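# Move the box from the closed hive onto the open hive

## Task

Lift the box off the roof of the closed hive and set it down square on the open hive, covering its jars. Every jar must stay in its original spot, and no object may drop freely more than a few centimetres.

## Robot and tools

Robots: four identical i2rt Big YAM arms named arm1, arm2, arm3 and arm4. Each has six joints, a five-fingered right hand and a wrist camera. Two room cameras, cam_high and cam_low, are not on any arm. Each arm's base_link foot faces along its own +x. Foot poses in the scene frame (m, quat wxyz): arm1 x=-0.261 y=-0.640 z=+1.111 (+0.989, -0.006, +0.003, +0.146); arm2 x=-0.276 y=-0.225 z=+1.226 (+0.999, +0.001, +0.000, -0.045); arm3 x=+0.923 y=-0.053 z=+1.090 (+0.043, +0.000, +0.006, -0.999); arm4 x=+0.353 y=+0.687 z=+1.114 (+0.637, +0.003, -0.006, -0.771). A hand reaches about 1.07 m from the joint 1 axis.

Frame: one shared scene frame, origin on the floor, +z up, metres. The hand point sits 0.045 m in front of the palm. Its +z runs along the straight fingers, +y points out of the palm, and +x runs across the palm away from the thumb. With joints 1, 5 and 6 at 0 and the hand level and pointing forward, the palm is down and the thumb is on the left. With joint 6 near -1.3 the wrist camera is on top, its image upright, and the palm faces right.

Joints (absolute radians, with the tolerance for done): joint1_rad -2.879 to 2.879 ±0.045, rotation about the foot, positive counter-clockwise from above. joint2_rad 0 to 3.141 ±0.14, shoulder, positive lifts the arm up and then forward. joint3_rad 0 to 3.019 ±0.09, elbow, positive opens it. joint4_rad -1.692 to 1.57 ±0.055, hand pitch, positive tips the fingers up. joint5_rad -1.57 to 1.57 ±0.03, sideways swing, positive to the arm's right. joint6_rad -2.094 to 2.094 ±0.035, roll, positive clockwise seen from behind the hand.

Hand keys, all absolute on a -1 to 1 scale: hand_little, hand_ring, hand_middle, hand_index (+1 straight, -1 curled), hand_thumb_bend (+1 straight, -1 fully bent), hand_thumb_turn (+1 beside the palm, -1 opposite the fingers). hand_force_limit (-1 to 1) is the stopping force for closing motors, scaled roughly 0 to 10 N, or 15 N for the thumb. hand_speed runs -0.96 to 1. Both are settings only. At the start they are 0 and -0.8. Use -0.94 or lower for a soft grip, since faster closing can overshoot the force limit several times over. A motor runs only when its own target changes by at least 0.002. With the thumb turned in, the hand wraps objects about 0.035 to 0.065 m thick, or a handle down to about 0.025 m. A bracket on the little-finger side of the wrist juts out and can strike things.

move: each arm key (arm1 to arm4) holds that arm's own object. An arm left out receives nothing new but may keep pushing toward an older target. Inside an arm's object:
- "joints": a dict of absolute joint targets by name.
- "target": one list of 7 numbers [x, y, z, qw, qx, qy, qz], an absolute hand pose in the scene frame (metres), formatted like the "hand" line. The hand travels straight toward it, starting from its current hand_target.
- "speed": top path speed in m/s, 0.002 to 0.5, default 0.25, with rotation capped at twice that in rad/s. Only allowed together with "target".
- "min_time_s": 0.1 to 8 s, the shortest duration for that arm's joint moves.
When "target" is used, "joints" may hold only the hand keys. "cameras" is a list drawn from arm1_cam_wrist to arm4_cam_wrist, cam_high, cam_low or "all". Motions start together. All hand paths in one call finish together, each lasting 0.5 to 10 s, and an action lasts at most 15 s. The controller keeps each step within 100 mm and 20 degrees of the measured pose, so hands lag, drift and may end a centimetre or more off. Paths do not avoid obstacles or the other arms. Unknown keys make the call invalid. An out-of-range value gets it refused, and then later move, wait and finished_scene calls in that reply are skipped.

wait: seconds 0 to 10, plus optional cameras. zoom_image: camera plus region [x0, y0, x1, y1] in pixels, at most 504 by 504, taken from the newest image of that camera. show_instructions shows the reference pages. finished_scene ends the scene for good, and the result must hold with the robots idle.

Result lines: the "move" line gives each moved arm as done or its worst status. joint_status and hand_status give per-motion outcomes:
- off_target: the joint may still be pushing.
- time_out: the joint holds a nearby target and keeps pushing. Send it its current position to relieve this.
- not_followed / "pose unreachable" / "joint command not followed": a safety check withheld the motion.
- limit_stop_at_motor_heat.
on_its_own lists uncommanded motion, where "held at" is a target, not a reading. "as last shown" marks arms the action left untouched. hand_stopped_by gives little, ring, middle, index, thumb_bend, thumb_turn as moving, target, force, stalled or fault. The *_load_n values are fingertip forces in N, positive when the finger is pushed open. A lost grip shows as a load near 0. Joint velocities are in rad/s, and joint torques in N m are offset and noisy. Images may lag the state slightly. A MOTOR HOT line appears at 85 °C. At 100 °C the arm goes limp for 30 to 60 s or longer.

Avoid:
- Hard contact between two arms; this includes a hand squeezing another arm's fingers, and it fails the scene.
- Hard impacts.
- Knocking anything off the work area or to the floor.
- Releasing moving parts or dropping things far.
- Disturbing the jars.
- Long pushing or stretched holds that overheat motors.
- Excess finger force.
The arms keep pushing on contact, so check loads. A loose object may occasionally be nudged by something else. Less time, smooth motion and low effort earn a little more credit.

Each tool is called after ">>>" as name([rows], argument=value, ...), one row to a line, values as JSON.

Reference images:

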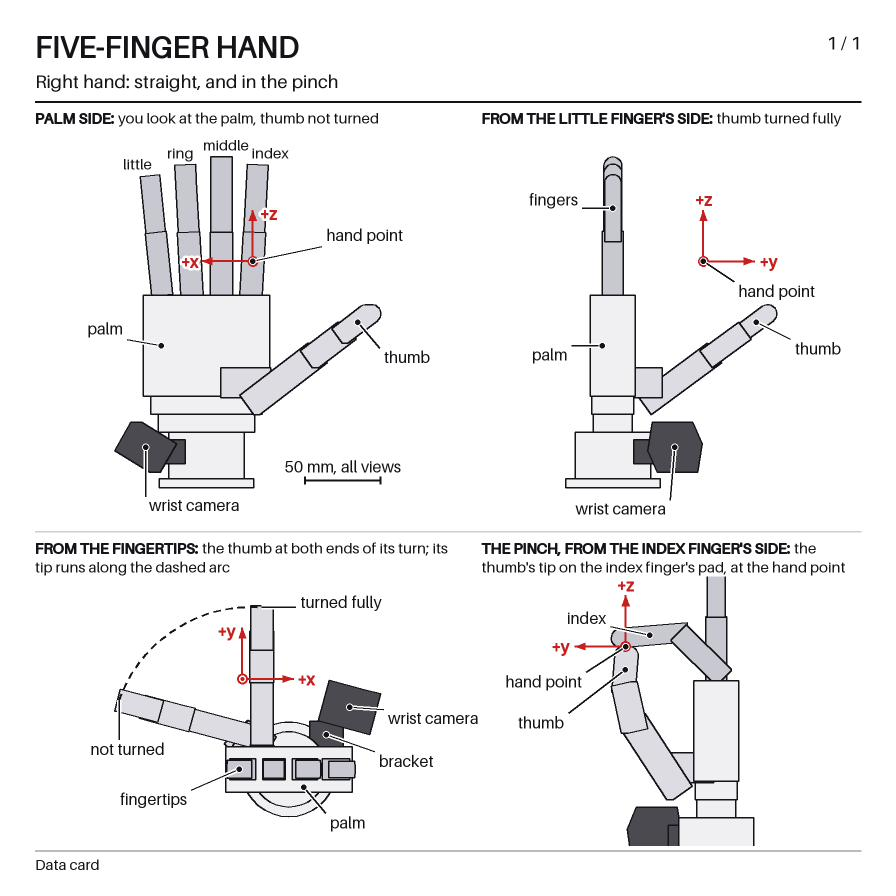

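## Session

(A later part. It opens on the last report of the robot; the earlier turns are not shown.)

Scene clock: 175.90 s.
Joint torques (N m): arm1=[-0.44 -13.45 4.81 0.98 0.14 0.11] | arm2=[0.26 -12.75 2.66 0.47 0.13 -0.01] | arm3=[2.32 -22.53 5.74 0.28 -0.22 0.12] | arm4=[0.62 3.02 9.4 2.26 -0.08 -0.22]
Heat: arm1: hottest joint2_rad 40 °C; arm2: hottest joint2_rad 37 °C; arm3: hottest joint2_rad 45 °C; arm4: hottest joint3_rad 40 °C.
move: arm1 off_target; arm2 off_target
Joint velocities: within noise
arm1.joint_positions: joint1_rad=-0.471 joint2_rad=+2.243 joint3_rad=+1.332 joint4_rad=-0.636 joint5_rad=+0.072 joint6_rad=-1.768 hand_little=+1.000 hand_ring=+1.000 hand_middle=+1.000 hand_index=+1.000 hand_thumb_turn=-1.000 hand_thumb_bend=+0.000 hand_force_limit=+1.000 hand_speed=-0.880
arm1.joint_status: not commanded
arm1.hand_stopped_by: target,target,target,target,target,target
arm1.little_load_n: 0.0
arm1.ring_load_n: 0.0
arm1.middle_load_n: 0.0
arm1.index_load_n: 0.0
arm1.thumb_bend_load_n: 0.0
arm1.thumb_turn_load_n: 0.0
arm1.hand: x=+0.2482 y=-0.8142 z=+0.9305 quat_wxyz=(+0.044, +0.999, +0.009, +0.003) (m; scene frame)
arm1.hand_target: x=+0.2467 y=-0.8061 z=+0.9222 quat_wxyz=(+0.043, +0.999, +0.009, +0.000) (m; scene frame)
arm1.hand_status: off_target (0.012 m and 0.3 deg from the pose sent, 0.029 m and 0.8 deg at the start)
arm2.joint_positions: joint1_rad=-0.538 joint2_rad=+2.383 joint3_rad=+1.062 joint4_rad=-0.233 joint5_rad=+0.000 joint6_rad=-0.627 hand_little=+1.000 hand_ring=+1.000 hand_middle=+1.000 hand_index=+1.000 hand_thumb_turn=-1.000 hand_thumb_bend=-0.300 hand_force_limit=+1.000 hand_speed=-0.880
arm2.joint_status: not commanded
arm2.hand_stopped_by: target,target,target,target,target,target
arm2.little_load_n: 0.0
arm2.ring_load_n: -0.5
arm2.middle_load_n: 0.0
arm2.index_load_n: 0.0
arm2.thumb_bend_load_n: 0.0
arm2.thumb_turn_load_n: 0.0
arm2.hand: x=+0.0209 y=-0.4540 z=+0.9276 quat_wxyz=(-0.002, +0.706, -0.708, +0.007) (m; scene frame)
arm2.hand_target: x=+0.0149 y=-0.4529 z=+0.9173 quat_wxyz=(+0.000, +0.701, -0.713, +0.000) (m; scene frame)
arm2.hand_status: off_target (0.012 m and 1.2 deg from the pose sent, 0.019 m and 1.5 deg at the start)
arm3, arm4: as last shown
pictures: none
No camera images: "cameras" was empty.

>>> move(arm1={"target": [0.247, -0.822, 0.925, 0.0436, 0.9989, 0.0175, 0], "speed": 0.05}, arm2={"target": [-0.020, -0.452, 0.922, 0.0360, 0.7189, -0.6941, -0.0348], "speed": 0.05}, arm3={"target": [0.645, -0.600, 0.943, 0.0348, 0.6941, 0.7189, 0.0360], "speed": 0.05}, cameras=[])

>>> move(arm1={"target": [0.247, -0.830, 0.925, 0.0523, 0.9984, 0.0175, 0], "speed": 0.05}, arm2={"target": [-0.045, -0.450, 0.922, 0.0564, 0.7173, -0.6925, -0.0545], "speed": 0.05}, arm3={"target": [0.680, -0.610, 0.943, 0.0545, 0.6925, 0.7173, 0.0564], "speed": 0.05}, cameras=["cam_low", "cam_high"])

Scene clock: 178.83 s.
Joint torques (N m): arm1=[-2.61 -13.74 5.11 0.79 0.13 -0.18] | arm2=[-0.79 -13.04 0.94 -1.22 1.6 -0.38] | arm3=[5.71 -21.6 8.23 -2.11 -1.83 0.23] | arm4=[0.62 3.14 9.33 2.24 -0.08 -0.22]
Heat: arm1: hottest joint2_rad 40 °C; arm2: hottest joint2_rad 37 °C; arm3: hottest joint2_rad 44 °C; arm4: hottest joint3_rad 40 °C.
move: arm1 done; arm2 off_target; arm3 off_target
Joint velocities: within noise
arm1.joint_positions: joint1_rad=-0.471 joint2_rad=+2.243 joint3_rad=+1.332 joint4_rad=-0.636 joint5_rad=+0.072 joint6_rad=-1.781 hand_little=+1.000 hand_ring=+1.000 hand_middle=+1.000 hand_index=+1.000 hand_thumb_turn=-1.000 hand_thumb_bend=+0.000 hand_force_limit=+1.000 hand_speed=-0.880
arm1.joint_status: not commanded
arm1.hand_stopped_by: target,target,target,target,target,target
arm1.little_load_n: 0.0
arm1.ring_load_n: 0.0
arm1.middle_load_n: 0.0
arm1.index_load_n: 0.0
arm1.thumb_bend_load_n: 0.0
arm1.thumb_turn_load_n: 0.0
arm1.hand: x=+0.2490 y=-0.8146 z=+0.9306 quat_wxyz=(+0.044, +0.999, +0.016, +0.003) (m; scene frame)
arm1.hand_target: x=+0.2468 y=-0.8219 z=+0.9251 quat_wxyz=(+0.044, +0.999, +0.017, +0.000) (m; scene frame)
arm1.hand_status: done (0.009 m and 0.3 deg from the pose sent, 0.010 m and 1.0 deg at the start)
arm2.joint_positions: joint1_rad=-0.534 joint2_rad=+2.384 joint3_rad=+1.062 joint4_rad=-0.244 joint5_rad=+0.022 joint6_rad=-0.641 hand_little=+1.000 hand_ring=+1.000 hand_middle=+1.000 hand_index=+1.000 hand_thumb_turn=-1.000 hand_thumb_bend=-0.300 hand_force_limit=+1.000 hand_speed=-0.880
arm2.joint_status: not commanded
arm2.hand_stopped_by: target,target,target,target,target,target
arm2.little_load_n: 0.0
arm2.ring_load_n: 0.0
arm2.middle_load_n: 0.0
arm2.index_load_n: 0.0
arm2.thumb_bend_load_n: 0.0
arm2.thumb_turn_load_n: 0.0
arm2.hand: x=+0.0159 y=-0.4553 z=+0.9282 quat_wxyz=(+0.010, +0.713, -0.701, +0.003) (m; scene frame)
arm2.hand_target: x=-0.0187 y=-0.4509 z=+0.9233 quat_wxyz=(+0.035, +0.719, -0.693, -0.035) (m; scene frame)
arm2.hand_status: off_target (0.037 m and 5.3 deg from the pose sent, 0.041 m and 6.8 deg at the start)
arm3.joint_positions: joint1_rad=+0.828 joint2_rad=+2.324 joint3_rad=+1.658 joint4_rad=-0.896 joint5_rad=-0.040 joint6_rad=+0.904 hand_little=+1.000 hand_ring=+1.000 hand_middle=+1.000 hand_index=+1.000 hand_thumb_turn=-1.000 hand_thumb_bend=-0.300 hand_force_limit=+1.000 hand_speed=-0.900
arm3.joint_status: not commanded
arm3.hand_stopped_by: target,target,target,target,target,target
arm3.little_load_n: 0.0
arm3.ring_load_n: 0.0
arm3.middle_load_n: 0.0
arm3.index_load_n: 0.0
arm3.thumb_bend_load_n: 0.0
arm3.thumb_turn_load_n: 0.0
arm3.hand: x=+0.6031 y=-0.5873 z=+0.9421 quat_wxyz=(-0.016, -0.704, -0.710, -0.003) (m; scene frame)
arm3.hand_target: x=+0.6437 y=-0.5986 z=+0.9432 quat_wxyz=(-0.034, -0.694, -0.718, -0.035) (m; scene frame)
arm3.hand_status: off_target (0.044 m and 4.6 deg from the pose sent, 0.047 m and 6.8 deg at the start)
arm4: as last shown
pictures: none
No camera images: "cameras" was empty.

Scene clock: 180.10 s.
Joint torques (N m): arm1=[-2.84 -13.57 5.24 1.05 0.23 -0.19] | arm2=[-2.2 -12.63 -0.81 -1.65 2 -0.47] | arm3=[8.76 -21.71 6.8 -2.55 -2.75 0.58] | arm4=[0.67 3.49 9.42 2.29 -0.07 -0.22]
Heat: arm1: hottest joint2_rad 40 °C; arm2: hottest joint2_rad 37 °C; arm3: hottest joint2_rad 44 °C; arm4: hottest joint3_rad 40 °C.
move: arm1 off_target; arm2 off_target; arm3 off_target
Joint velocities: within noise
arm1.joint_positions: joint1_rad=-0.478 joint2_rad=+2.243 joint3_rad=+1.332 joint4_rad=-0.636 joint5_rad=+0.087 joint6_rad=-1.791 hand_little=+1.000 hand_ring=+1.000 hand_middle=+1.000 hand_index=+1.000 hand_thumb_turn=-1.000 hand_thumb_bend=+0.000 hand_force_limit=+1.000 hand_speed=-0.880
arm1.joint_status: not commanded
arm1.hand_stopped_by: target,target,target,target,target,target
arm1.little_load_n: 0.0
arm1.ring_load_n: 0.0
arm1.middle_load_n: 0.0
arm1.index_load_n: 0.0
arm1.thumb_bend_load_n: 0.0
arm1.thumb_turn_load_n: 0.0
arm1.hand: x=+0.2479 y=-0.8209 z=+0.9319 quat_wxyz=(+0.051, +0.999, +0.017, +0.001) (m; scene frame)
arm1.hand_target: x=+0.2467 y=-0.8299 z=+0.9252 quat_wxyz=(+0.052, +0.998, +0.017, +0.000) (m; scene frame)
arm1.hand_status: off_target (0.011 m and 0.2 deg from the pose sent, 0.017 m and 1.0 deg at the start)
arm2.joint_positions: joint1_rad=-0.531 joint2_rad=+2.385 joint3_rad=+1.064 joint4_rad=-0.248 joint5_rad=+0.047 joint6_rad=-0.641 hand_little=+1.000 hand_ring=+1.000 hand_middle=+1.000 hand_index=+1.000 hand_thumb_turn=-1.000 hand_thumb_bend=-0.300 hand_force_limit=+1.000 hand_speed=-0.880
arm2.joint_status: not commanded
arm2.hand_stopped_by: target,target,target,target,target,target
arm2.little_load_n: 0.0
arm2.ring_load_n: 0.0
arm2.middle_load_n: 0.0
arm2.index_load_n: 0.5
arm2.thumb_bend_load_n: 0.0
arm2.thumb_turn_load_n: 0.0
arm2.hand: x=+0.0138 y=-0.4583 z=+0.9288 quat_wxyz=(+0.022, +0.714, -0.700, +0.003) (m; scene frame)
arm2.hand_target: x=-0.0416 y=-0.4475 z=+0.9244 quat_wxyz=(+0.054, +0.718, -0.692, -0.055) (m; scene frame)
arm2.hand_status: off_target (0.060 m and 7.8 deg from the pose sent, 0.061 m and 8.5 deg at the start)
arm3.joint_positions: joint1_rad=+0.828 joint2_rad=+2.324 joint3_rad=+1.658 joint4_rad=-0.897 joint5_rad=-0.057 joint6_rad=+0.909 hand_little=+1.000 hand_ring=+1.000 hand_middle=+1.000 hand_index=+1.000 hand_thumb_turn=-1.000 hand_thumb_bend=-0.300 hand_force_limit=+1.000 hand_speed=-0.900
arm3.joint_status: not commanded
arm3.hand_stopped_by: target,target,target,target,target,target
arm3.little_load_n: 0.5
arm3.ring_load_n: 0.5
arm3.middle_load_n: 0.0
arm3.index_load_n: 0.0
arm3.thumb_bend_load_n: 0.0
arm3.thumb_turn_load_n: 0.0
arm3.hand: x=+0.6056 y=-0.5892 z=+0.9434 quat_wxyz=(-0.024, -0.705, -0.709, -0.004) (m; scene frame)
arm3.hand_target: x=+0.6762 y=-0.6058 z=+0.9432 quat_wxyz=(-0.051, -0.693, -0.717, -0.056) (m; scene frame)
arm3.hand_status: off_target (0.077 m and 7.1 deg from the pose sent, 0.080 m and 7.7 deg at the start)
arm4: as last shown
pictures: cam_high, cam_low

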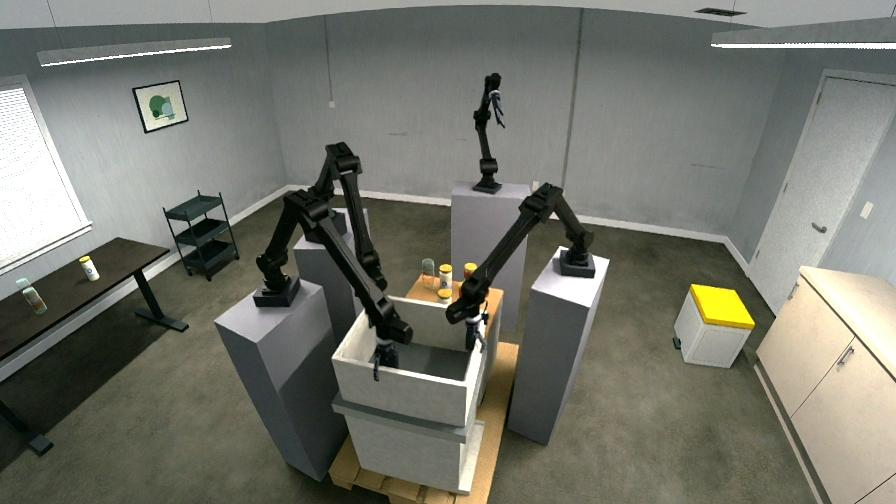

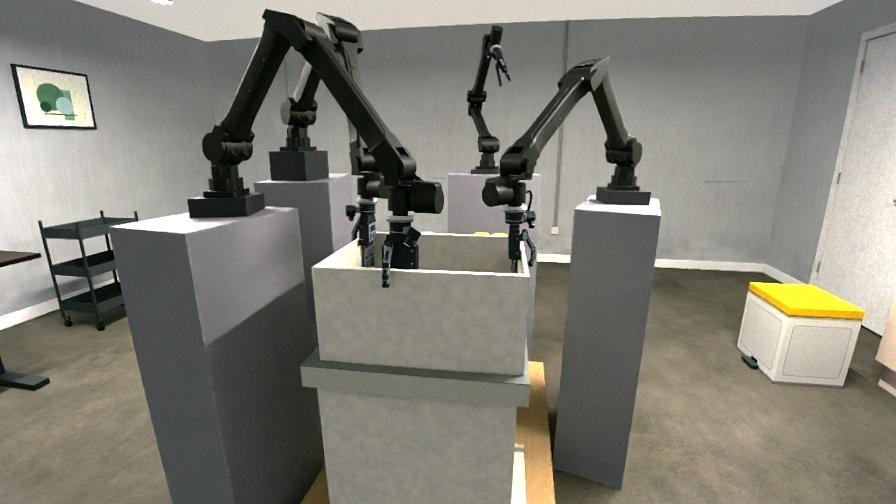

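>>> move(arm1={"joints": {"hand_thumb_bend": -0.9}}, arm2={"joints": {"hand_thumb_bend": -0.9}}, arm3={"joints": {"hand_thumb_bend": -0.9}}, cameras=[])

Scene clock: 186.17 s.
Joint torques (N m): arm1=[-2.55 -13.33 5.29 1.03 0.26 -0.13] | arm2=[-1.96 -12.86 -0.87 -1.66 1.99 -0.46] | arm3=[8.41 -22.01 6.74 -2.56 -2.86 0.7] | arm4=[0.38 3.02 9.32 2.26 -0.06 -0.2]
Heat: arm1: hottest joint2_rad 41 °C; arm2: hottest joint2_rad 37 °C; arm3: hottest joint2_rad 44 °C; arm4: hottest joint3_rad 40 °C.
move: arm1 off_target; arm2 off_target; arm3 off_target
Joint velocities: within noise
arm1.joint_positions: joint1_rad=-0.479 joint2_rad=+2.243 joint3_rad=+1.332 joint4_rad=-0.636 joint5_rad=+0.086 joint6_rad=-1.796 hand_little=+1.000 hand_ring=+1.000 hand_middle=+1.000 hand_index=+1.000 hand_thumb_turn=-1.000 hand_thumb_bend=-0.416 hand_force_limit=+1.000 hand_speed=-0.880
arm1.joint_status: hand_thumb_bend off_target (ended at -0.416, target -0.900)
arm1.hand_stopped_by: target,target,target,target,force,target
arm1.little_load_n: 0.0
arm1.ring_load_n: 0.0
arm1.middle_load_n: 1.5
arm1.index_load_n: 0.0
arm1.thumb_bend_load_n: 14.5
arm1.thumb_turn_load_n: 2.5
arm1.hand: x=+0.2481 y=-0.8214 z=+0.9318 quat_wxyz=(+0.051, +0.999, +0.019, +0.001) (m; scene frame)
arm1.hand_target: x=+0.2467 y=-0.8298 z=+0.9252 quat_wxyz=(+0.052, +0.998, +0.017, +0.000) (m; scene frame)
arm1.hand_status: not commanded
arm2.joint_positions: joint1_rad=-0.531 joint2_rad=+2.385 joint3_rad=+1.064 joint4_rad=-0.248 joint5_rad=+0.047 joint6_rad=-0.641 hand_little=+1.000 hand_ring=+1.000 hand_middle=+1.000 hand_index=+1.000 hand_thumb_turn=-1.000 hand_thumb_bend=-0.534 hand_force_limit=+1.000 hand_speed=-0.880
arm2.joint_status: hand_thumb_bend off_target (ended at -0.534, target -0.900)
arm2.hand_stopped_by: target,target,target,target,force,target
arm2.little_load_n: 0.0
arm2.ring_load_n: 0.0
arm2.middle_load_n: 0.5
arm2.index_load_n: 1.0
arm2.thumb_bend_load_n: 14.0
arm2.thumb_turn_load_n: 1.5
arm2.hand: x=+0.0138 y=-0.4583 z=+0.9288 quat_wxyz=(+0.022, +0.714, -0.700, +0.003) (m; scene frame)
arm2.hand_target: x=-0.0416 y=-0.4475 z=+0.9244 quat_wxyz=(+0.054, +0.718, -0.692, -0.055) (m; scene frame)
arm2.hand_status: not commanded
arm3.joint_positions: joint1_rad=+0.829 joint2_rad=+2.324 joint3_rad=+1.658 joint4_rad=-0.897 joint5_rad=-0.054 joint6_rad=+0.898 hand_little=+1.000 hand_ring=+1.000 hand_middle=+1.000 hand_index=+1.000 hand_thumb_turn=-1.000 hand_thumb_bend=-0.531 hand_force_limit=+1.000 hand_speed=-0.900
arm3.joint_status: hand_thumb_bend off_target (ended at -0.531, target -0.900)
arm3.hand_stopped_by: target,target,target,target,force,target
arm3.little_load_n: 0.5
arm3.ring_load_n: 1.0
arm3.middle_load_n: 1.0
arm3.index_load_n: 0.0
arm3.thumb_bend_load_n: 14.5
arm3.thumb_turn_load_n: 1.5
arm3.hand: x=+0.6061 y=-0.5885 z=+0.9431 quat_wxyz=(-0.023, -0.701, -0.713, -0.004) (m; scene frame)
arm3.hand_target: x=+0.6762 y=-0.6058 z=+0.9432 quat_wxyz=(-0.051, -0.693, -0.717, -0.056) (m; scene frame)
arm3.hand_status: not commanded
arm4: as last shown
pictures: none
No camera images: "cameras" was empty.

>>> move(arm1={"target": [0.247, -0.838, 0.938, 0.0523, 0.9984, 0.0175, 0], "speed": 0.03}, arm2={"target": [-0.045, -0.450, 0.942, 0.0564, 0.7173, -0.6925, -0.0545], "speed": 0.03}, arm3={"target": [0.685, -0.610, 0.970, 0.0545, 0.6925, 0.7173, 0.0564], "speed": 0.03}, cameras=[])

>>> move(arm1={"target": [0.247, -0.842, 0.949, 0.0523, 0.9984, 0.0175, 0], "speed": 0.03}, arm2={"target": [-0.045, -0.450, 0.955, 0.0564, 0.7173, -0.6925, -0.0545], "speed": 0.03}, arm3={"target": [0.685, -0.610, 0.988, 0.0545, 0.6925, 0.7173, 0.0564], "speed": 0.03}, cameras=["cam_low"])

Scene clock: 188.13 s.
Joint torques (N m): arm1=[-3.66 -15.33 5.42 0.05 0.33 -0.24] | arm2=[-2.2 -16.26 -2.25 -2.67 1.99 -0.49] | arm3=[7.47 -25.7 6.02 -3.59 -2.91 0.77] | arm4=[0.26 3.37 9.33 2.25 -0.07 -0.2]
Heat: arm1: hottest joint2_rad 41 °C; arm2: hottest joint2_rad 37 °C; arm3: hottest joint2_rad 43 °C; arm4: hottest joint3_rad 40 °C.
move: arm1 off_target; arm2 off_target; arm3 off_target
Joint velocities: within noise
arm1.joint_positions: joint1_rad=-0.480 joint2_rad=+2.243 joint3_rad=+1.332 joint4_rad=-0.637 joint5_rad=+0.085 joint6_rad=-1.801 hand_little=+1.000 hand_ring=+1.000 hand_middle=+1.000 hand_index=+1.000 hand_thumb_turn=-1.000 hand_thumb_bend=-0.416 hand_force_limit=+1.000 hand_speed=-0.880
arm1.joint_status: not commanded
arm1.hand_stopped_by: target,target,target,target,force,target
arm1.little_load_n: 0.0
arm1.ring_load_n: 0.0
arm1.middle_load_n: 0.5
arm1.index_load_n: 0.5
arm1.thumb_bend_load_n: 15.0
arm1.thumb_turn_load_n: 2.5
arm1.hand: x=+0.2479 y=-0.8220 z=+0.9317 quat_wxyz=(+0.050, +0.999, +0.021, +0.000) (m; scene frame)
arm1.hand_target: x=+0.2467 y=-0.8378 z=+0.9380 quat_wxyz=(+0.052, +0.998, +0.017, +0.000) (m; scene frame)
arm1.hand_status: off_target (0.017 m and 0.5 deg from the pose sent, 0.018 m and 0.3 deg at the start)
arm2.joint_positions: joint1_rad=-0.531 joint2_rad=+2.384 joint3_rad=+1.064 joint4_rad=-0.248 joint5_rad=+0.047 joint6_rad=-0.641 hand_little=+1.000 hand_ring=+1.000 hand_middle=+1.000 hand_index=+1.000 hand_thumb_turn=-1.000 hand_thumb_bend=-0.534 hand_force_limit=+1.000 hand_speed=-0.880
arm2.joint_status: not commanded
arm2.hand_stopped_by: target,target,target,target,force,target
arm2.little_load_n: 0.0
arm2.ring_load_n: 0.0
arm2.middle_load_n: 0.0
arm2.index_load_n: 1.0
arm2.thumb_bend_load_n: 13.5
arm2.thumb_turn_load_n: 1.5
arm2.hand: x=+0.0141 y=-0.4585 z=+0.9290 quat_wxyz=(+0.022, +0.714, -0.700, +0.004) (m; scene frame)
arm2.hand_target: x=-0.0409 y=-0.4480 z=+0.9410 quat_wxyz=(+0.054, +0.718, -0.692, -0.055) (m; scene frame)
arm2.hand_status: off_target (0.061 m and 7.8 deg from the pose sent, 0.061 m and 7.8 deg at the start)
arm3.joint_positions: joint1_rad=+0.829 joint2_rad=+2.324 joint3_rad=+1.658 joint4_rad=-0.900 joint5_rad=-0.053 joint6_rad=+0.898 hand_little=+1.000 hand_ring=+1.000 hand_middle=+1.000 hand_index=+1.000 hand_thumb_turn=-1.000 hand_thumb_bend=-0.531 hand_force_limit=+1.000 hand_speed=-0.900
arm3.joint_status: not commanded
arm3.hand_stopped_by: target,target,target,target,force,target
arm3.little_load_n: 0.5
arm3.ring_load_n: 1.0
arm3.middle_load_n: 1.0
arm3.index_load_n: 0.0
arm3.thumb_bend_load_n: 14.0
arm3.thumb_turn_load_n: 1.5
arm3.hand: x=+0.6066 y=-0.5880 z=+0.9431 quat_wxyz=(-0.022, -0.701, -0.713, -0.005) (m; scene frame)
arm3.hand_target: x=+0.6798 y=-0.6067 z=+0.9672 quat_wxyz=(-0.051, -0.693, -0.717, -0.055) (m; scene frame)
arm3.hand_status: off_target (0.086 m and 7.0 deg from the pose sent, 0.086 m and 7.1 deg at the start)
arm4: as last shown
pictures: none
No camera images: "cameras" was empty.

Scene clock: 189.37 s.
Joint torques (N m): arm1=[-4.07 -16.67 5.37 -0.59 0.41 -0.25] | arm2=[-2.08 -18.26 -3.08 -3.23 1.9 -0.48] | arm3=[8.35 -27.63 6.09 -4.51 -2.95 0.71] | arm4=[0.73 3.49 9.39 2.21 -0.05 -0.22]
Heat: arm1: hottest joint2_rad 41 °C; arm2: hottest joint2_rad 37 °C; arm3: hottest joint2_rad 43 °C; arm4: hottest joint3_rad 40 °C.
move: arm1 off_target; arm2 off_target; arm3 off_target
Joint velocities: within noise
arm1.joint_positions: joint1_rad=-0.482 joint2_rad=+2.242 joint3_rad=+1.332 joint4_rad=-0.643 joint5_rad=+0.082 joint6_rad=-1.806 hand_little=+1.000 hand_ring=+1.000 hand_middle=+1.000 hand_index=+1.000 hand_thumb_turn=-1.000 hand_thumb_bend=-0.416 hand_force_limit=+1.000 hand_speed=-0.880
arm1.joint_status: not commanded
arm1.hand_stopped_by: target,target,target,target,force,target
arm1.little_load_n: 0.0
arm1.ring_load_n: 0.0
arm1.middle_load_n: 0.5
arm1.index_load_n: 0.0
arm1.thumb_bend_load_n: 15.0
arm1.thumb_turn_load_n: 2.0
arm1.hand: x=+0.2469 y=-0.8225 z=+0.9322 quat_wxyz=(+0.048, +0.999, +0.023, -0.002) (m; scene frame)
arm1.hand_target: x=+0.2466 y=-0.8416 z=+0.9486 quat_wxyz=(+0.053, +0.998, +0.017, +0.000) (m; scene frame)
arm1.hand_status: off_target (0.026 m and 0.8 deg from the pose sent, 0.027 m and 0.5 deg at the start)
arm2.joint_positions: joint1_rad=-0.531 joint2_rad=+2.381 joint3_rad=+1.064 joint4_rad=-0.249 joint5_rad=+0.050 joint6_rad=-0.641 hand_little=+1.000 hand_ring=+1.000 hand_middle=+1.000 hand_index=+1.000 hand_thumb_turn=-1.000 hand_thumb_bend=-0.534 hand_force_limit=+1.000 hand_speed=-0.880
arm2.joint_status: not commanded
arm2.hand_stopped_by: target,target,target,target,force,target
arm2.little_load_n: 0.0
arm2.ring_load_n: 0.0
arm2.middle_load_n: 0.0
arm2.index_load_n: 1.0
arm2.thumb_bend_load_n: 14.0
arm2.thumb_turn_load_n: 1.0
arm2.hand: x=+0.0145 y=-0.4595 z=+0.9303 quat_wxyz=(+0.023, +0.714, -0.700, +0.005) (m; scene frame)
arm2.hand_target: x=-0.0405 y=-0.4483 z=+0.9516 quat_wxyz=(+0.054, +0.718, -0.692, -0.054) (m; scene frame)
arm2.hand_status: off_target (0.065 m and 7.8 deg from the pose sent, 0.065 m and 7.8 deg at the start)
arm3.joint_positions: joint1_rad=+0.830 joint2_rad=+2.324 joint3_rad=+1.661 joint4_rad=-0.905 joint5_rad=-0.052 joint6_rad=+0.897 hand_little=+1.000 hand_ring=+1.000 hand_middle=+1.000 hand_index=+1.000 hand_thumb_turn=-1.000 hand_thumb_bend=-0.531 hand_force_limit=+1.000 hand_speed=-0.900
arm3.joint_status: not commanded
arm3.hand_stopped_by: target,target,target,target,force,target
arm3.little_load_n: 0.5
arm3.ring_load_n: 1.0
arm3.middle_load_n: 1.0
arm3.index_load_n: 0.0
arm3.thumb_bend_load_n: 14.0
arm3.thumb_turn_load_n: 1.5
arm3.hand: x=+0.6068 y=-0.5882 z=+0.9439 quat_wxyz=(-0.022, -0.700, -0.713, -0.006) (m; scene frame)
arm3.hand_target: x=+0.6793 y=-0.6075 z=+0.9831 quat_wxyz=(-0.051, -0.693, -0.717, -0.054) (m; scene frame)
arm3.hand_status: off_target (0.092 m and 6.9 deg from the pose sent, 0.093 m and 7.0 deg at the start)
arm4.joint_positions: joint1_rad=+0.584 joint2_rad=+0.612 joint3_rad=+1.380 joint4_rad=-1.427 joint5_rad=-0.032 joint6_rad=-0.991 hand_little=+1.000 hand_ring=+1.000 hand_middle=+1.000 hand_index=+1.000 hand_thumb_turn=+1.000 hand_thumb_bend=+1.000 hand_force_limit=+0.000 hand_speed=-0.800
arm4.joint_status: not commanded
arm4.hand_stopped_by: target,target,target,target,target,target
arm4.little_load_n: 0.0
arm4.ring_load_n: 0.0
arm4.middle_load_n: 0.0
arm4.index_load_n: 0.0
arm4.thumb_bend_load_n: 0.0
arm4.thumb_turn_load_n: 0.0
arm4.hand: x=+0.3995 y=+0.4923 z=+1.5734 quat_wxyz=(+0.113, +0.575, -0.686, +0.430) (m; scene frame)
arm4.hand_target: x=+0.3992 y=+0.4928 z=+1.5818 quat_wxyz=(+0.116, +0.572, -0.683, +0.439) (m; scene frame)
arm4.hand_status: not commanded
pictures: cam_low

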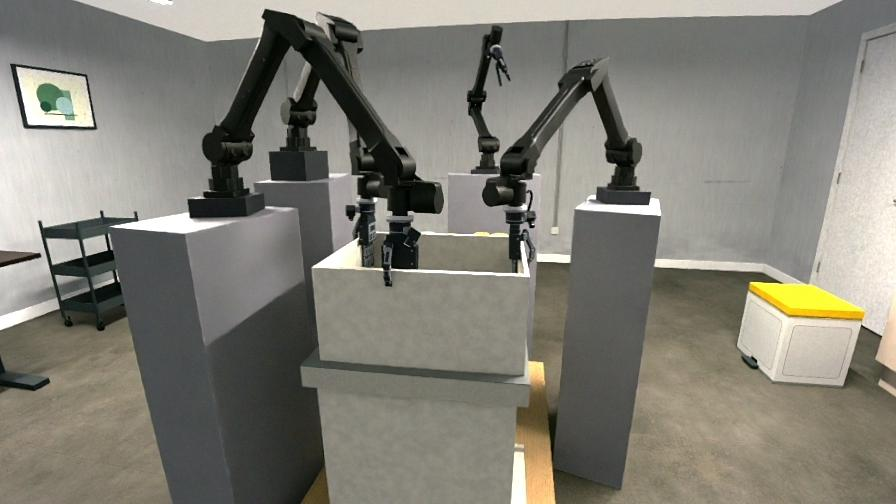

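>>> move(arm1={"target": [0.247, -0.844, 0.953, 0.0523, 0.9984, 0.0175, 0], "speed": 0.03}, arm2={"target": [-0.045, -0.450, 0.962, 0.0564, 0.7173, -0.6925, -0.0545], "speed": 0.03}, arm3={"target": [0.685, -0.612, 1.003, 0.0545, 0.6925, 0.7173, 0.0564], "speed": 0.03}, cameras=["cam_low", "cam_high"])

Scene clock: 191.23 s.
Joint torques (N m): arm1=[-4.13 -17.26 5.46 -0.84 0.73 -0.2] | arm2=[-2.14 -18.73 -3.34 -3.38 1.83 -0.48] | arm3=[9 -28.34 6.48 -4.83 -3.13 0.76] | arm4=[0.62 3.02 9.36 2.24 -0.08 -0.22]
Heat: arm1: hottest joint2_rad 41 °C; arm2: hottest joint2_rad 37 °C; arm3: hottest joint2_rad 43 °C; arm4: hottest joint3_rad 40 °C.
move: arm1 off_target; arm2 off_target; arm3 off_target
Joint velocities: within noise
arm1.joint_positions: joint1_rad=-0.486 joint2_rad=+2.241 joint3_rad=+1.332 joint4_rad=-0.643 joint5_rad=+0.074 joint6_rad=-1.816 hand_little=+1.000 hand_ring=+1.000 hand_middle=+1.000 hand_index=+1.000 hand_thumb_turn=-1.000 hand_thumb_bend=-0.416 hand_force_limit=+1.000 hand_speed=-0.880
arm1.joint_status: not commanded
arm1.hand_stopped_by: target,target,target,target,force,target
arm1.little_load_n: 0.0
arm1.ring_load_n: 0.0
arm1.middle_load_n: 0.5
arm1.index_load_n: 0.0
arm1.thumb_bend_load_n: 15.0
arm1.thumb_turn_load_n: 1.0
arm1.hand: x=+0.2474 y=-0.8230 z=+0.9319 quat_wxyz=(+0.044, +0.999, +0.026, -0.001) (m; scene frame)
arm1.hand_target: x=+0.2465 y=-0.8436 z=+0.9522 quat_wxyz=(+0.052, +0.998, +0.018, +0.000) (m; scene frame)
arm1.hand_status: off_target (0.030 m and 1.4 deg from the pose sent, 0.030 m and 0.8 deg at the start)
arm2.joint_positions: joint1_rad=-0.531 joint2_rad=+2.370 joint3_rad=+1.060 joint4_rad=-0.256 joint5_rad=+0.051 joint6_rad=-0.641 hand_little=+1.000 hand_ring=+1.000 hand_middle=+1.000 hand_index=+1.000 hand_thumb_turn=-1.000 hand_thumb_bend=-0.534 hand_force_limit=+1.000 hand_speed=-0.880
arm2.joint_status: not commanded
arm2.hand_stopped_by: target,target,target,target,force,target
arm2.little_load_n: 0.0
arm2.ring_load_n: 0.0
arm2.middle_load_n: 0.0
arm2.index_load_n: 1.0
arm2.thumb_bend_load_n: 14.0
arm2.thumb_turn_load_n: 1.0
arm2.hand: x=+0.0147 y=-0.4601 z=+0.9344 quat_wxyz=(+0.024, +0.714, -0.700, +0.005) (m; scene frame)
arm2.hand_target: x=-0.0404 y=-0.4484 z=+0.9578 quat_wxyz=(+0.054, +0.718, -0.692, -0.054) (m; scene frame)
arm2.hand_status: off_target (0.067 m and 7.8 deg from the pose sent, 0.068 m and 7.8 deg at the start)
arm3.joint_positions: joint1_rad=+0.831 joint2_rad=+2.324 joint3_rad=+1.670 joint4_rad=-0.924 joint5_rad=-0.048 joint6_rad=+0.897 hand_little=+1.000 hand_ring=+1.000 hand_middle=+1.000 hand_index=+1.000 hand_thumb_turn=-1.000 hand_thumb_bend=-0.531 hand_force_limit=+1.000 hand_speed=-0.900
arm3.joint_status: not commanded
arm3.hand_stopped_by: target,target,target,target,force,target
arm3.little_load_n: 0.5
arm3.ring_load_n: 1.5
arm3.middle_load_n: 1.0
arm3.index_load_n: 0.0
arm3.thumb_bend_load_n: 15.0
arm3.thumb_turn_load_n: 2.0
arm3.hand: x=+0.6070 y=-0.5877 z=+0.9464 quat_wxyz=(-0.019, -0.700, -0.714, -0.011) (m; scene frame)
arm3.hand_target: x=+0.6790 y=-0.6095 z=+0.9964 quat_wxyz=(-0.051, -0.693, -0.717, -0.054) (m; scene frame)
arm3.hand_status: off_target (0.099 m and 6.7 deg from the pose sent, 0.101 m and 6.9 deg at the start)
arm4: as last shown
arm4.index_load_n: -0.5
pictures: cam_high, cam_low

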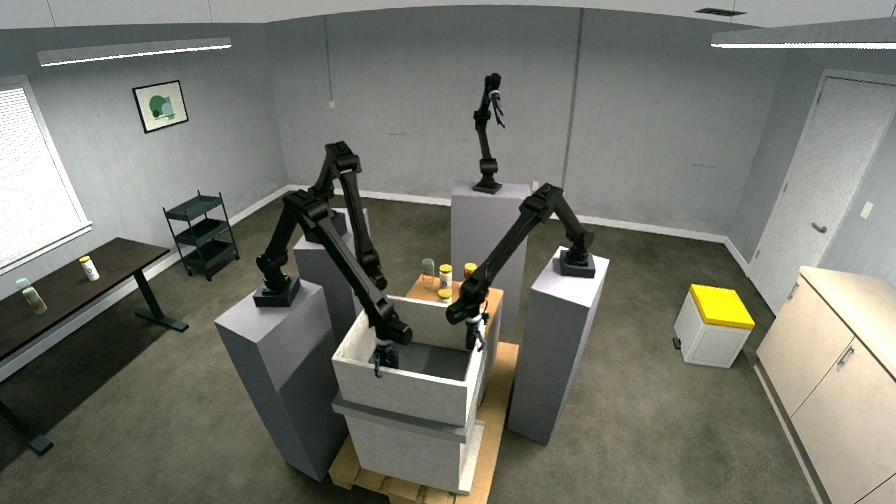

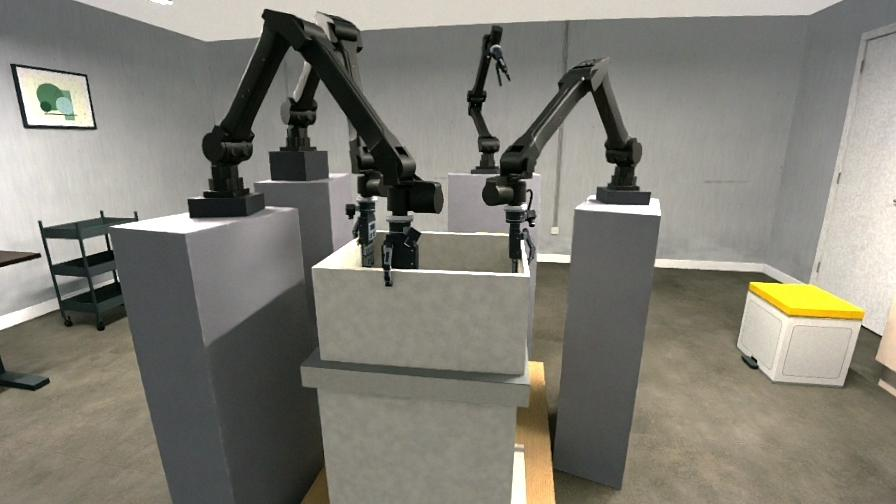

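>>> zoom_image(camera="cam_low", region=[290, 200, 550, 400])

>>> zoom_image(camera="cam_high", region=[310, 270, 530, 500])

Scaled by 1.938 from the camera's 896x504 image, which has a finer 1280x720 frame.

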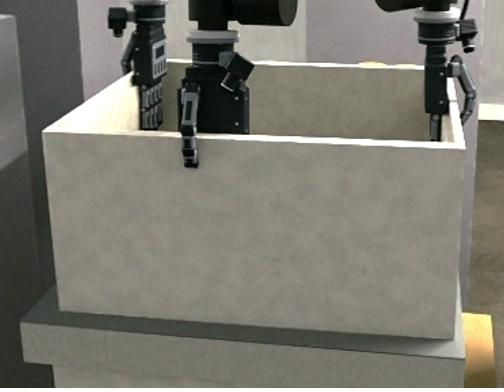

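Scaled by 2.191 from the camera's 896x504 image, which has a finer 1280x720 frame.

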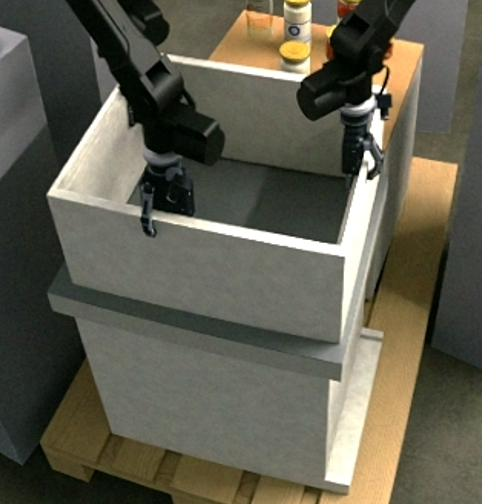

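>>> zoom_image(camera="cam_low", region=[410, 220, 540, 290])

Scaled by 3.877 from the camera's 896x504 image, which has a finer 1280x720 frame.

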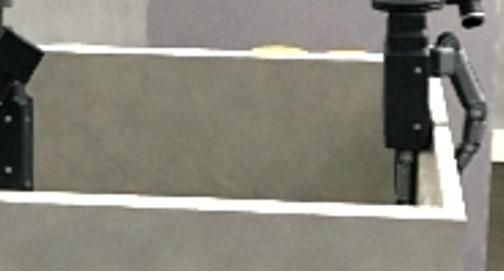

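>>> move(arm1={"target": [0.247, -0.846, 0.961, 0.0523, 0.9984, 0.0175, 0], "speed": 0.03}, arm2={"target": [-0.045, -0.450, 0.967, 0.0564, 0.7173, -0.6925, -0.0545], "speed": 0.03}, arm3={"target": [0.677, -0.608, 1.012, 0.0545, 0.6925, 0.7173, 0.0564], "speed": 0.03}, cameras=["cam_low", "cam_high"])

>>> zoom_image(camera="cam_low", region=[410, 220, 540, 290])

Scene clock: 193.33 s.
Joint torques (N m): arm1=[-4.37 -17.9 5.49 -1.36 1.07 -0.2] | arm2=[-2.2 -18.96 -3.17 -3.41 1.92 -0.46] | arm3=[6.95 -29.16 6.56 -4.96 -3.27 0.67] | arm4=[0.44 3.02 9.31 2.28 -0.08 -0.22]
Heat: arm1: hottest joint2_rad 41 °C; arm2: hottest joint2_rad 37 °C; arm3: hottest joint2_rad 43 °C; arm4: hottest joint3_rad 40 °C.
move: arm1 off_target; arm2 off_target; arm3 off_target
Joint velocities: within noise
arm1.joint_positions: joint1_rad=-0.487 joint2_rad=+2.236 joint3_rad=+1.332 joint4_rad=-0.646 joint5_rad=+0.065 joint6_rad=-1.819 hand_little=+1.000 hand_ring=+1.000 hand_middle=+1.000 hand_index=+1.000 hand_thumb_turn=-1.000 hand_thumb_bend=-0.416 hand_force_limit=+1.000 hand_speed=-0.880
arm1.joint_status: not commanded
arm1.hand_stopped_by: target,target,target,target,force,target
arm1.little_load_n: 0.0
arm1.ring_load_n: 0.0
arm1.middle_load_n: 1.0
arm1.index_load_n: 0.0
arm1.thumb_bend_load_n: 15.5
arm1.thumb_turn_load_n: 1.0
arm1.hand: x=+0.2482 y=-0.8223 z=+0.9336 quat_wxyz=(+0.040, +0.999, +0.027, +0.001) (m; scene frame)
arm1.hand_target: x=+0.2466 y=-0.8455 z=+0.9598 quat_wxyz=(+0.052, +0.998, +0.017, +0.000) (m; scene frame)
arm1.hand_status: off_target (0.036 m and 1.8 deg from the pose sent, 0.037 m and 1.3 deg at the start)
arm2.joint_positions: joint1_rad=-0.531 joint2_rad=+2.358 joint3_rad=+1.055 joint4_rad=-0.263 joint5_rad=+0.048 joint6_rad=-0.642 hand_little=+1.000 hand_ring=+1.000 hand_middle=+1.000 hand_index=+1.000 hand_thumb_turn=-1.000 hand_thumb_bend=-0.534 hand_force_limit=+1.000 hand_speed=-0.880
arm2.joint_status: not commanded
arm2.hand_stopped_by: target,target,target,target,force,target
arm2.little_load_n: 0.0
arm2.ring_load_n: 0.0
arm2.middle_load_n: 0.5
arm2.index_load_n: 0.5
arm2.thumb_bend_load_n: 14.5
arm2.thumb_turn_load_n: 0.5
arm2.hand: x=+0.0146 y=-0.4593 z=+0.9388 quat_wxyz=(+0.023, +0.714, -0.700, +0.004) (m; scene frame)
arm2.hand_target: x=-0.0405 y=-0.4483 z=+0.9627 quat_wxyz=(+0.054, +0.718, -0.692, -0.054) (m; scene frame)
arm2.hand_status: off_target (0.067 m and 7.8 deg from the pose sent, 0.069 m and 7.8 deg at the start)
arm3.joint_positions: joint1_rad=+0.831 joint2_rad=+2.319 joint3_rad=+1.676 joint4_rad=-0.944 joint5_rad=-0.045 joint6_rad=+0.896 hand_little=+1.000 hand_ring=+1.000 hand_middle=+1.000 hand_index=+1.000 hand_thumb_turn=-1.000 hand_thumb_bend=-0.531 hand_force_limit=+1.000 hand_speed=-0.900
arm3.joint_status: not commanded
arm3.hand_stopped_by: target,target,target,target,force,target
arm3.little_load_n: 0.5
arm3.ring_load_n: 1.5
arm3.middle_load_n: 1.5
arm3.index_load_n: 0.0
arm3.thumb_bend_load_n: 15.0
arm3.thumb_turn_load_n: 2.0
arm3.hand: x=+0.6074 y=-0.5863 z=+0.9514 quat_wxyz=(-0.017, -0.699, -0.714, -0.015) (m; scene frame)
arm3.hand_target: x=+0.6718 y=-0.6063 z=+1.0054 quat_wxyz=(-0.052, -0.693, -0.717, -0.054) (m; scene frame)
arm3.hand_status: off_target (0.095 m and 6.5 deg from the pose sent, 0.098 m and 6.7 deg at the start)
arm4: as last shown
arm4.index_load_n: 0.0
pictures: cam_high, cam_low

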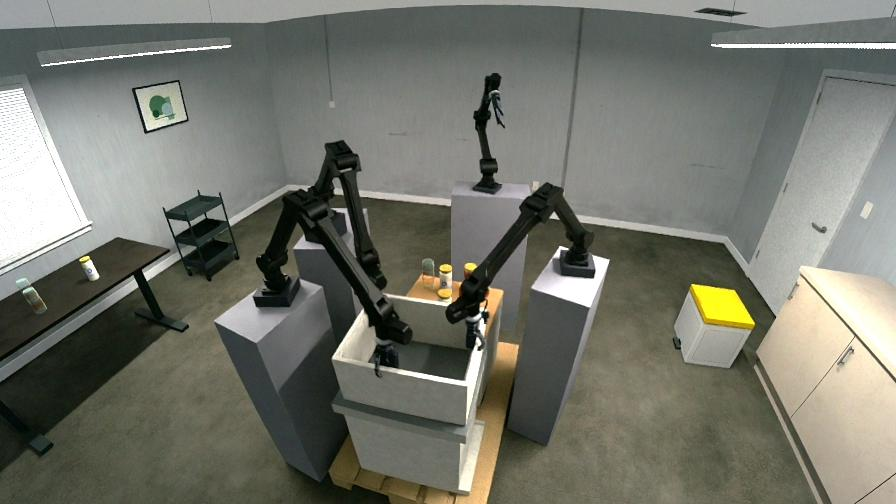

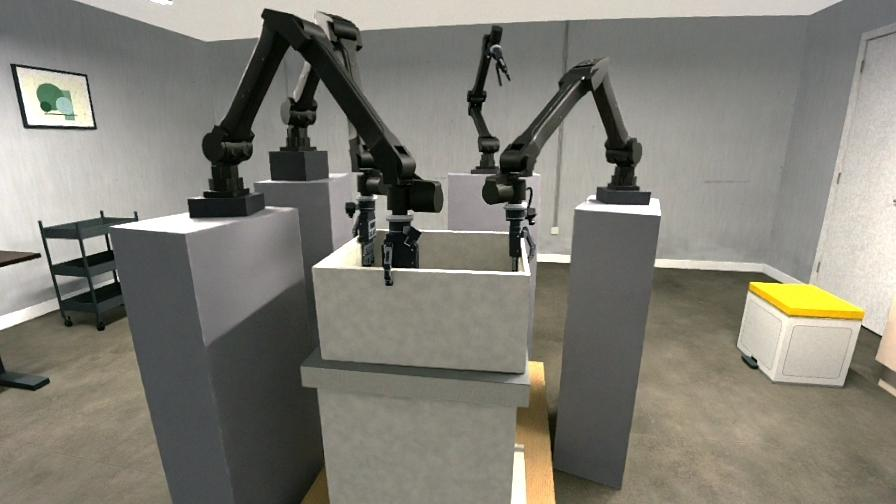

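Scaled by 3.877 from the camera's 896x504 image, which has a finer 1280x720 frame.

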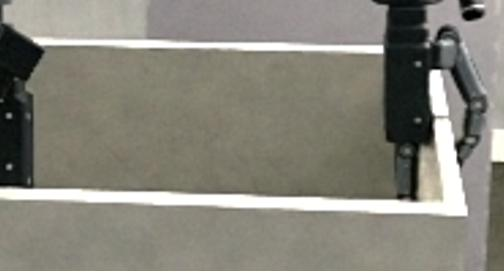

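>>> move(arm1={"target": [0.247, -0.846, 0.973, 0.0523, 0.9984, 0.0175, 0], "speed": 0.03}, arm2={"target": [-0.045, -0.450, 0.973, 0.0564, 0.7173, -0.6925, -0.0545], "speed": 0.03}, arm3={"target": [0.677, -0.606, 1.021, 0.0545, 0.6925, 0.7173, 0.0564], "speed": 0.03}, cameras=["cam_low", "cam_high"])

>>> zoom_image(camera="cam_low", region=[290, 200, 550, 400])

Scene clock: 195.33 s.
Joint torques (N m): arm1=[-4.31 -17.85 5.52 -1.24 1.06 -0.19] | arm2=[-2.2 -18.61 -2.99 -3.41 1.98 -0.45] | arm3=[8.18 -29.16 6.48 -4.81 -3.19 0.64] | arm4=[0.85 3.08 9.28 2.28 -0.05 -0.21]
Heat: arm1: hottest joint2_rad 41 °C; arm2: hottest joint2_rad 37 °C; arm3: hottest joint2_rad 43 °C; arm4: hottest joint3_rad 40 °C.
move: arm1 off_target; arm2 off_target; arm3 off_target
Joint velocities: within noise
arm1.joint_positions: joint1_rad=-0.488 joint2_rad=+2.216 joint3_rad=+1.332 joint4_rad=-0.671 joint5_rad=+0.065 joint6_rad=-1.820 hand_little=+1.000 hand_ring=+1.000 hand_middle=+1.000 hand_index=+1.000 hand_thumb_turn=-1.000 hand_thumb_bend=-0.416 hand_force_limit=+1.000 hand_speed=-0.880
arm1.joint_status: not commanded
arm1.hand_stopped_by: target,target,target,target,force,target
arm1.little_load_n: 0.0
arm1.ring_load_n: 0.0
arm1.middle_load_n: 1.0
arm1.index_load_n: 0.0
arm1.thumb_bend_load_n: 15.0
arm1.thumb_turn_load_n: 1.0
arm1.hand: x=+0.2478 y=-0.8225 z=+0.9444 quat_wxyz=(+0.040, +0.999, +0.027, -0.001) (m; scene frame)
arm1.hand_target: x=+0.2466 y=-0.8454 z=+0.9718 quat_wxyz=(+0.052, +0.998, +0.017, +0.000) (m; scene frame)
arm1.hand_status: off_target (0.037 m and 1.8 deg from the pose sent, 0.046 m and 1.8 deg at the start)
arm2.joint_positions: joint1_rad=-0.531 joint2_rad=+2.339 joint3_rad=+1.048 joint4_rad=-0.274 joint5_rad=+0.047 joint6_rad=-0.643 hand_little=+1.000 hand_ring=+1.000 hand_middle=+1.000 hand_index=+1.000 hand_thumb_turn=-1.000 hand_thumb_bend=-0.534 hand_force_limit=+1.000 hand_speed=-0.880
arm2.joint_status: not commanded
arm2.hand_stopped_by: target,target,target,target,force,target
arm2.little_load_n: 0.0
arm2.ring_load_n: 0.0
arm2.middle_load_n: 0.5
arm2.index_load_n: 1.0
arm2.thumb_bend_load_n: 14.5
arm2.thumb_turn_load_n: 1.0
arm2.hand: x=+0.0153 y=-0.4597 z=+0.9459 quat_wxyz=(+0.022, +0.714, -0.700, +0.005) (m; scene frame)
arm2.hand_target: x=-0.0404 y=-0.4483 z=+0.9689 quat_wxyz=(+0.054, +0.718, -0.692, -0.055) (m; scene frame)
arm2.hand_status: off_target (0.067 m and 7.9 deg from the pose sent, 0.069 m and 7.8 deg at the start)
arm3.joint_positions: joint1_rad=+0.831 joint2_rad=+2.304 joint3_rad=+1.676 joint4_rad=-0.961 joint5_rad=-0.046 joint6_rad=+0.894 hand_little=+1.000 hand_ring=+1.000 hand_middle=+1.000 hand_index=+1.000 hand_thumb_turn=-1.000 hand_thumb_bend=-0.531 hand_force_limit=+1.000 hand_speed=-0.900
arm3.joint_status: not commanded
arm3.hand_stopped_by: target,target,target,target,force,target
arm3.little_load_n: 0.5
arm3.ring_load_n: 1.5
arm3.middle_load_n: 1.0
arm3.index_load_n: 0.0
arm3.thumb_bend_load_n: 15.0
arm3.thumb_turn_load_n: 1.5
arm3.hand: x=+0.6081 y=-0.5860 z=+0.9605 quat_wxyz=(-0.017, -0.699, -0.715, -0.017) (m; scene frame)
arm3.hand_target: x=+0.6717 y=-0.6046 z=+1.0145 quat_wxyz=(-0.052, -0.693, -0.717, -0.054) (m; scene frame)
arm3.hand_status: off_target (0.094 m and 6.3 deg from the pose sent, 0.100 m and 6.5 deg at the start)
arm4: as last shown
pictures: cam_high, cam_low

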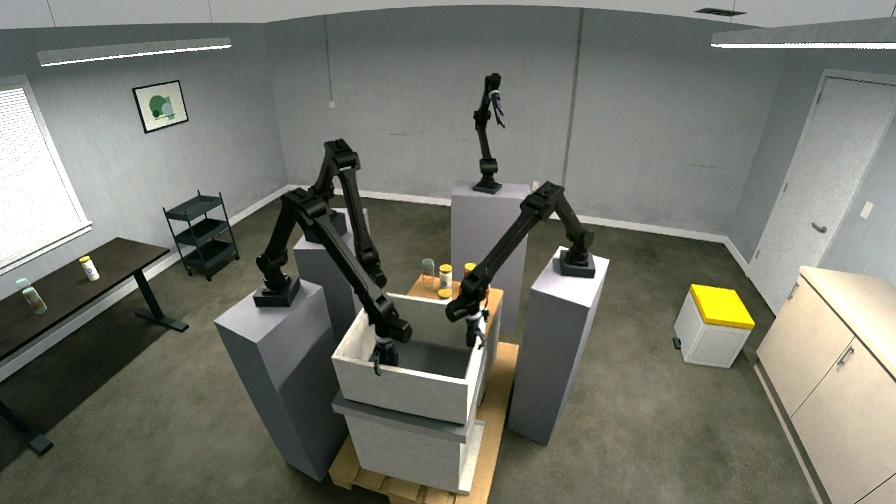

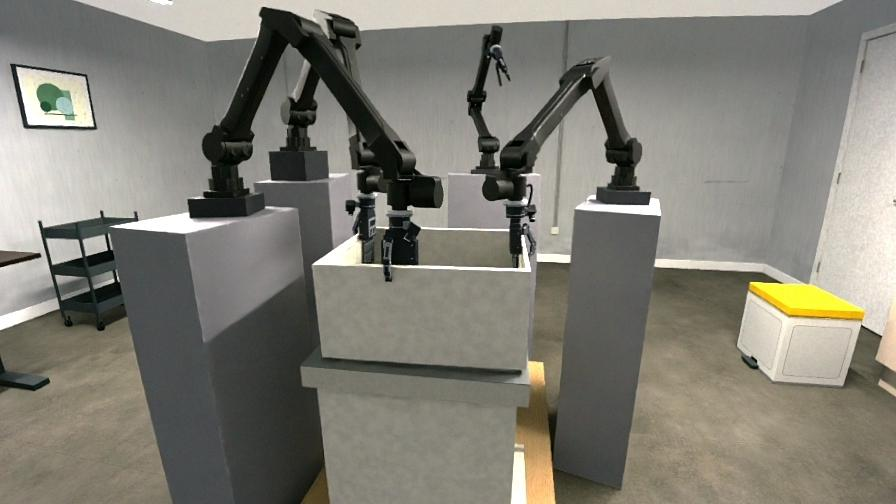

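Scaled by 1.938 from the camera's 896x504 image, which has a finer 1280x720 frame.

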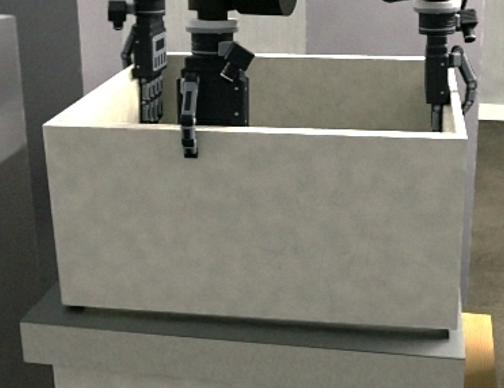

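>>> wait(seconds=1, cameras=["cam_low"])

>>> zoom_image(camera="cam_low", region=[290, 200, 550, 400])

Scene clock: 196.67 s.
Joint torques (N m): arm1=[-4.31 -17.9 5.5 -1.16 1.07 -0.2] | arm2=[-2.08 -18.49 -2.97 -3.45 1.98 -0.48] | arm3=[7.36 -29.1 6.39 -4.59 -3.25 0.62] | arm4=[0.62 3.43 9.28 2.28 -0.07 -0.21]
Heat: arm1: hottest joint2_rad 41 °C; arm2: hottest joint2_rad 37 °C; arm3: hottest joint5_rad 44 °C; arm4: hottest joint3_rad 40 °C.
Joint velocities: within noise
arm1.joint_positions: joint1_rad=-0.488 joint2_rad=+2.216 joint3_rad=+1.332 joint4_rad=-0.671 joint5_rad=+0.065 joint6_rad=-1.820 hand_little=+1.000 hand_ring=+1.000 hand_middle=+1.000 hand_index=+1.000 hand_thumb_turn=-1.000 hand_thumb_bend=-0.416 hand_force_limit=+1.000 hand_speed=-0.880
arm1.joint_status: not commanded
arm1.hand_stopped_by: target,target,target,target,force,target
arm1.little_load_n: 0.0
arm1.ring_load_n: 0.0
arm1.middle_load_n: 1.0
arm1.index_load_n: 0.0
arm1.thumb_bend_load_n: 15.0
arm1.thumb_turn_load_n: 1.0
arm1.hand: x=+0.2478 y=-0.8225 z=+0.9444 quat_wxyz=(+0.040, +0.999, +0.027, -0.001) (m; scene frame)
arm1.hand_target: x=+0.2466 y=-0.8454 z=+0.9718 quat_wxyz=(+0.052, +0.998, +0.017, +0.000) (m; scene frame)
arm1.hand_status: off_target (0.037 m and 1.8 deg from the pose sent, 0.046 m and 1.8 deg at the start)
arm2.joint_positions: joint1_rad=-0.531 joint2_rad=+2.339 joint3_rad=+1.048 joint4_rad=-0.274 joint5_rad=+0.047 joint6_rad=-0.643 hand_little=+1.000 hand_ring=+1.000 hand_middle=+1.000 hand_index=+1.000 hand_thumb_turn=-1.000 hand_thumb_bend=-0.534 hand_force_limit=+1.000 hand_speed=-0.880
arm2.joint_status: not commanded
arm2.hand_stopped_by: target,target,target,target,force,target
arm2.little_load_n: 0.0
arm2.ring_load_n: 0.0
arm2.middle_load_n: 0.5
arm2.index_load_n: 1.0
arm2.thumb_bend_load_n: 14.5
arm2.thumb_turn_load_n: 1.0
arm2.hand: x=+0.0153 y=-0.4597 z=+0.9459 quat_wxyz=(+0.022, +0.714, -0.700, +0.005) (m; scene frame)
arm2.hand_target: x=-0.0404 y=-0.4483 z=+0.9689 quat_wxyz=(+0.054, +0.718, -0.692, -0.055) (m; scene frame)
arm2.hand_status: off_target (0.067 m and 7.9 deg from the pose sent, 0.069 m and 7.8 deg at the start)
arm3.joint_positions: joint1_rad=+0.831 joint2_rad=+2.304 joint3_rad=+1.676 joint4_rad=-0.961 joint5_rad=-0.046 joint6_rad=+0.894 hand_little=+1.000 hand_ring=+1.000 hand_middle=+1.000 hand_index=+1.000 hand_thumb_turn=-1.000 hand_thumb_bend=-0.531 hand_force_limit=+1.000 hand_speed=-0.900
arm3.joint_status: not commanded
arm3.hand_stopped_by: target,target,target,target,force,target
arm3.little_load_n: 0.5
arm3.ring_load_n: 1.5
arm3.middle_load_n: 1.0
arm3.index_load_n: 0.0
arm3.thumb_bend_load_n: 15.0
arm3.thumb_turn_load_n: 1.5
arm3.hand: x=+0.6081 y=-0.5860 z=+0.9605 quat_wxyz=(-0.017, -0.699, -0.715, -0.017) (m; scene frame)
arm3.hand_target: x=+0.6717 y=-0.6046 z=+1.0145 quat_wxyz=(-0.052, -0.693, -0.717, -0.054) (m; scene frame)
arm3.hand_status: off_target (0.094 m and 6.3 deg from the pose sent, 0.100 m and 6.5 deg at the start)
arm4.joint_positions: joint1_rad=+0.584 joint2_rad=+0.612 joint3_rad=+1.380 joint4_rad=-1.427 joint5_rad=-0.032 joint6_rad=-0.991 hand_little=+1.000 hand_ring=+1.000 hand_middle=+1.000 hand_index=+1.000 hand_thumb_turn=+1.000 hand_thumb_bend=+1.000 hand_force_limit=+0.000 hand_speed=-0.800
arm4.joint_status: not commanded
arm4.hand_stopped_by: target,target,target,target,target,target
arm4.little_load_n: 0.5
arm4.ring_load_n: 0.0
arm4.middle_load_n: 0.0
arm4.index_load_n: 0.0
arm4.thumb_bend_load_n: 0.0
arm4.thumb_turn_load_n: 0.0
arm4.hand: x=+0.3995 y=+0.4923 z=+1.5734 quat_wxyz=(+0.113, +0.575, -0.686, +0.430) (m; scene frame)
arm4.hand_target: x=+0.3992 y=+0.4928 z=+1.5818 quat_wxyz=(+0.116, +0.572, -0.683, +0.439) (m; scene frame)
arm4.hand_status: not commanded
wait: 1.00 s; at rest from the start
pictures: cam_low

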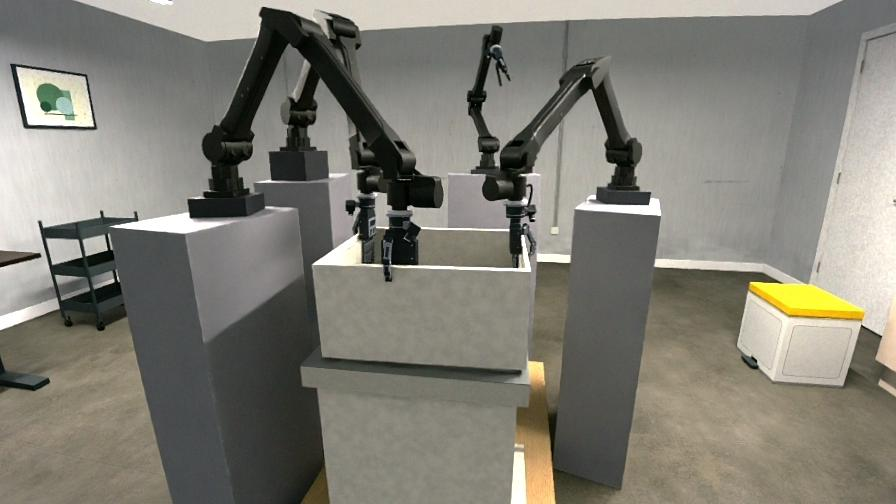

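Scaled by 1.938 from the camera's 896x504 image, which has a finer 1280x720 frame.

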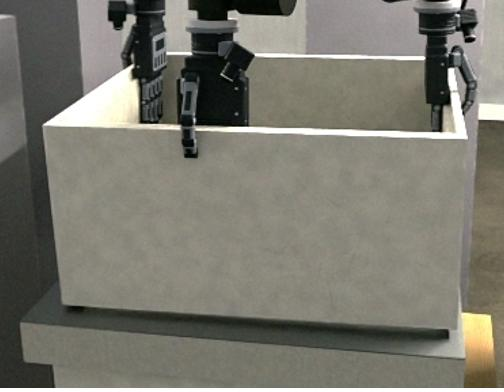

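>>> zoom_image(camera="cam_low", region=[300, 340, 400, 390])

>>> zoom_image(camera="cam_low", region=[450, 350, 550, 400])

Scaled by 5.040 from the camera's 896x504 image, which has a finer 1280x720 frame.

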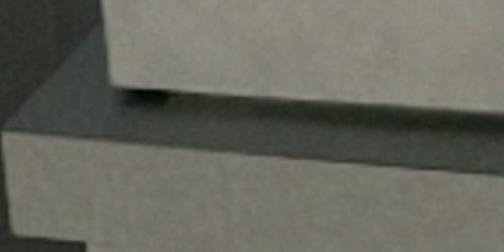

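Scaled by 5.040 from the camera's 896x504 image, which has a finer 1280x720 frame.

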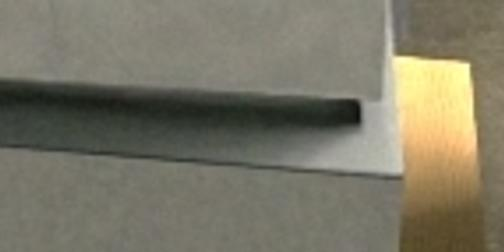

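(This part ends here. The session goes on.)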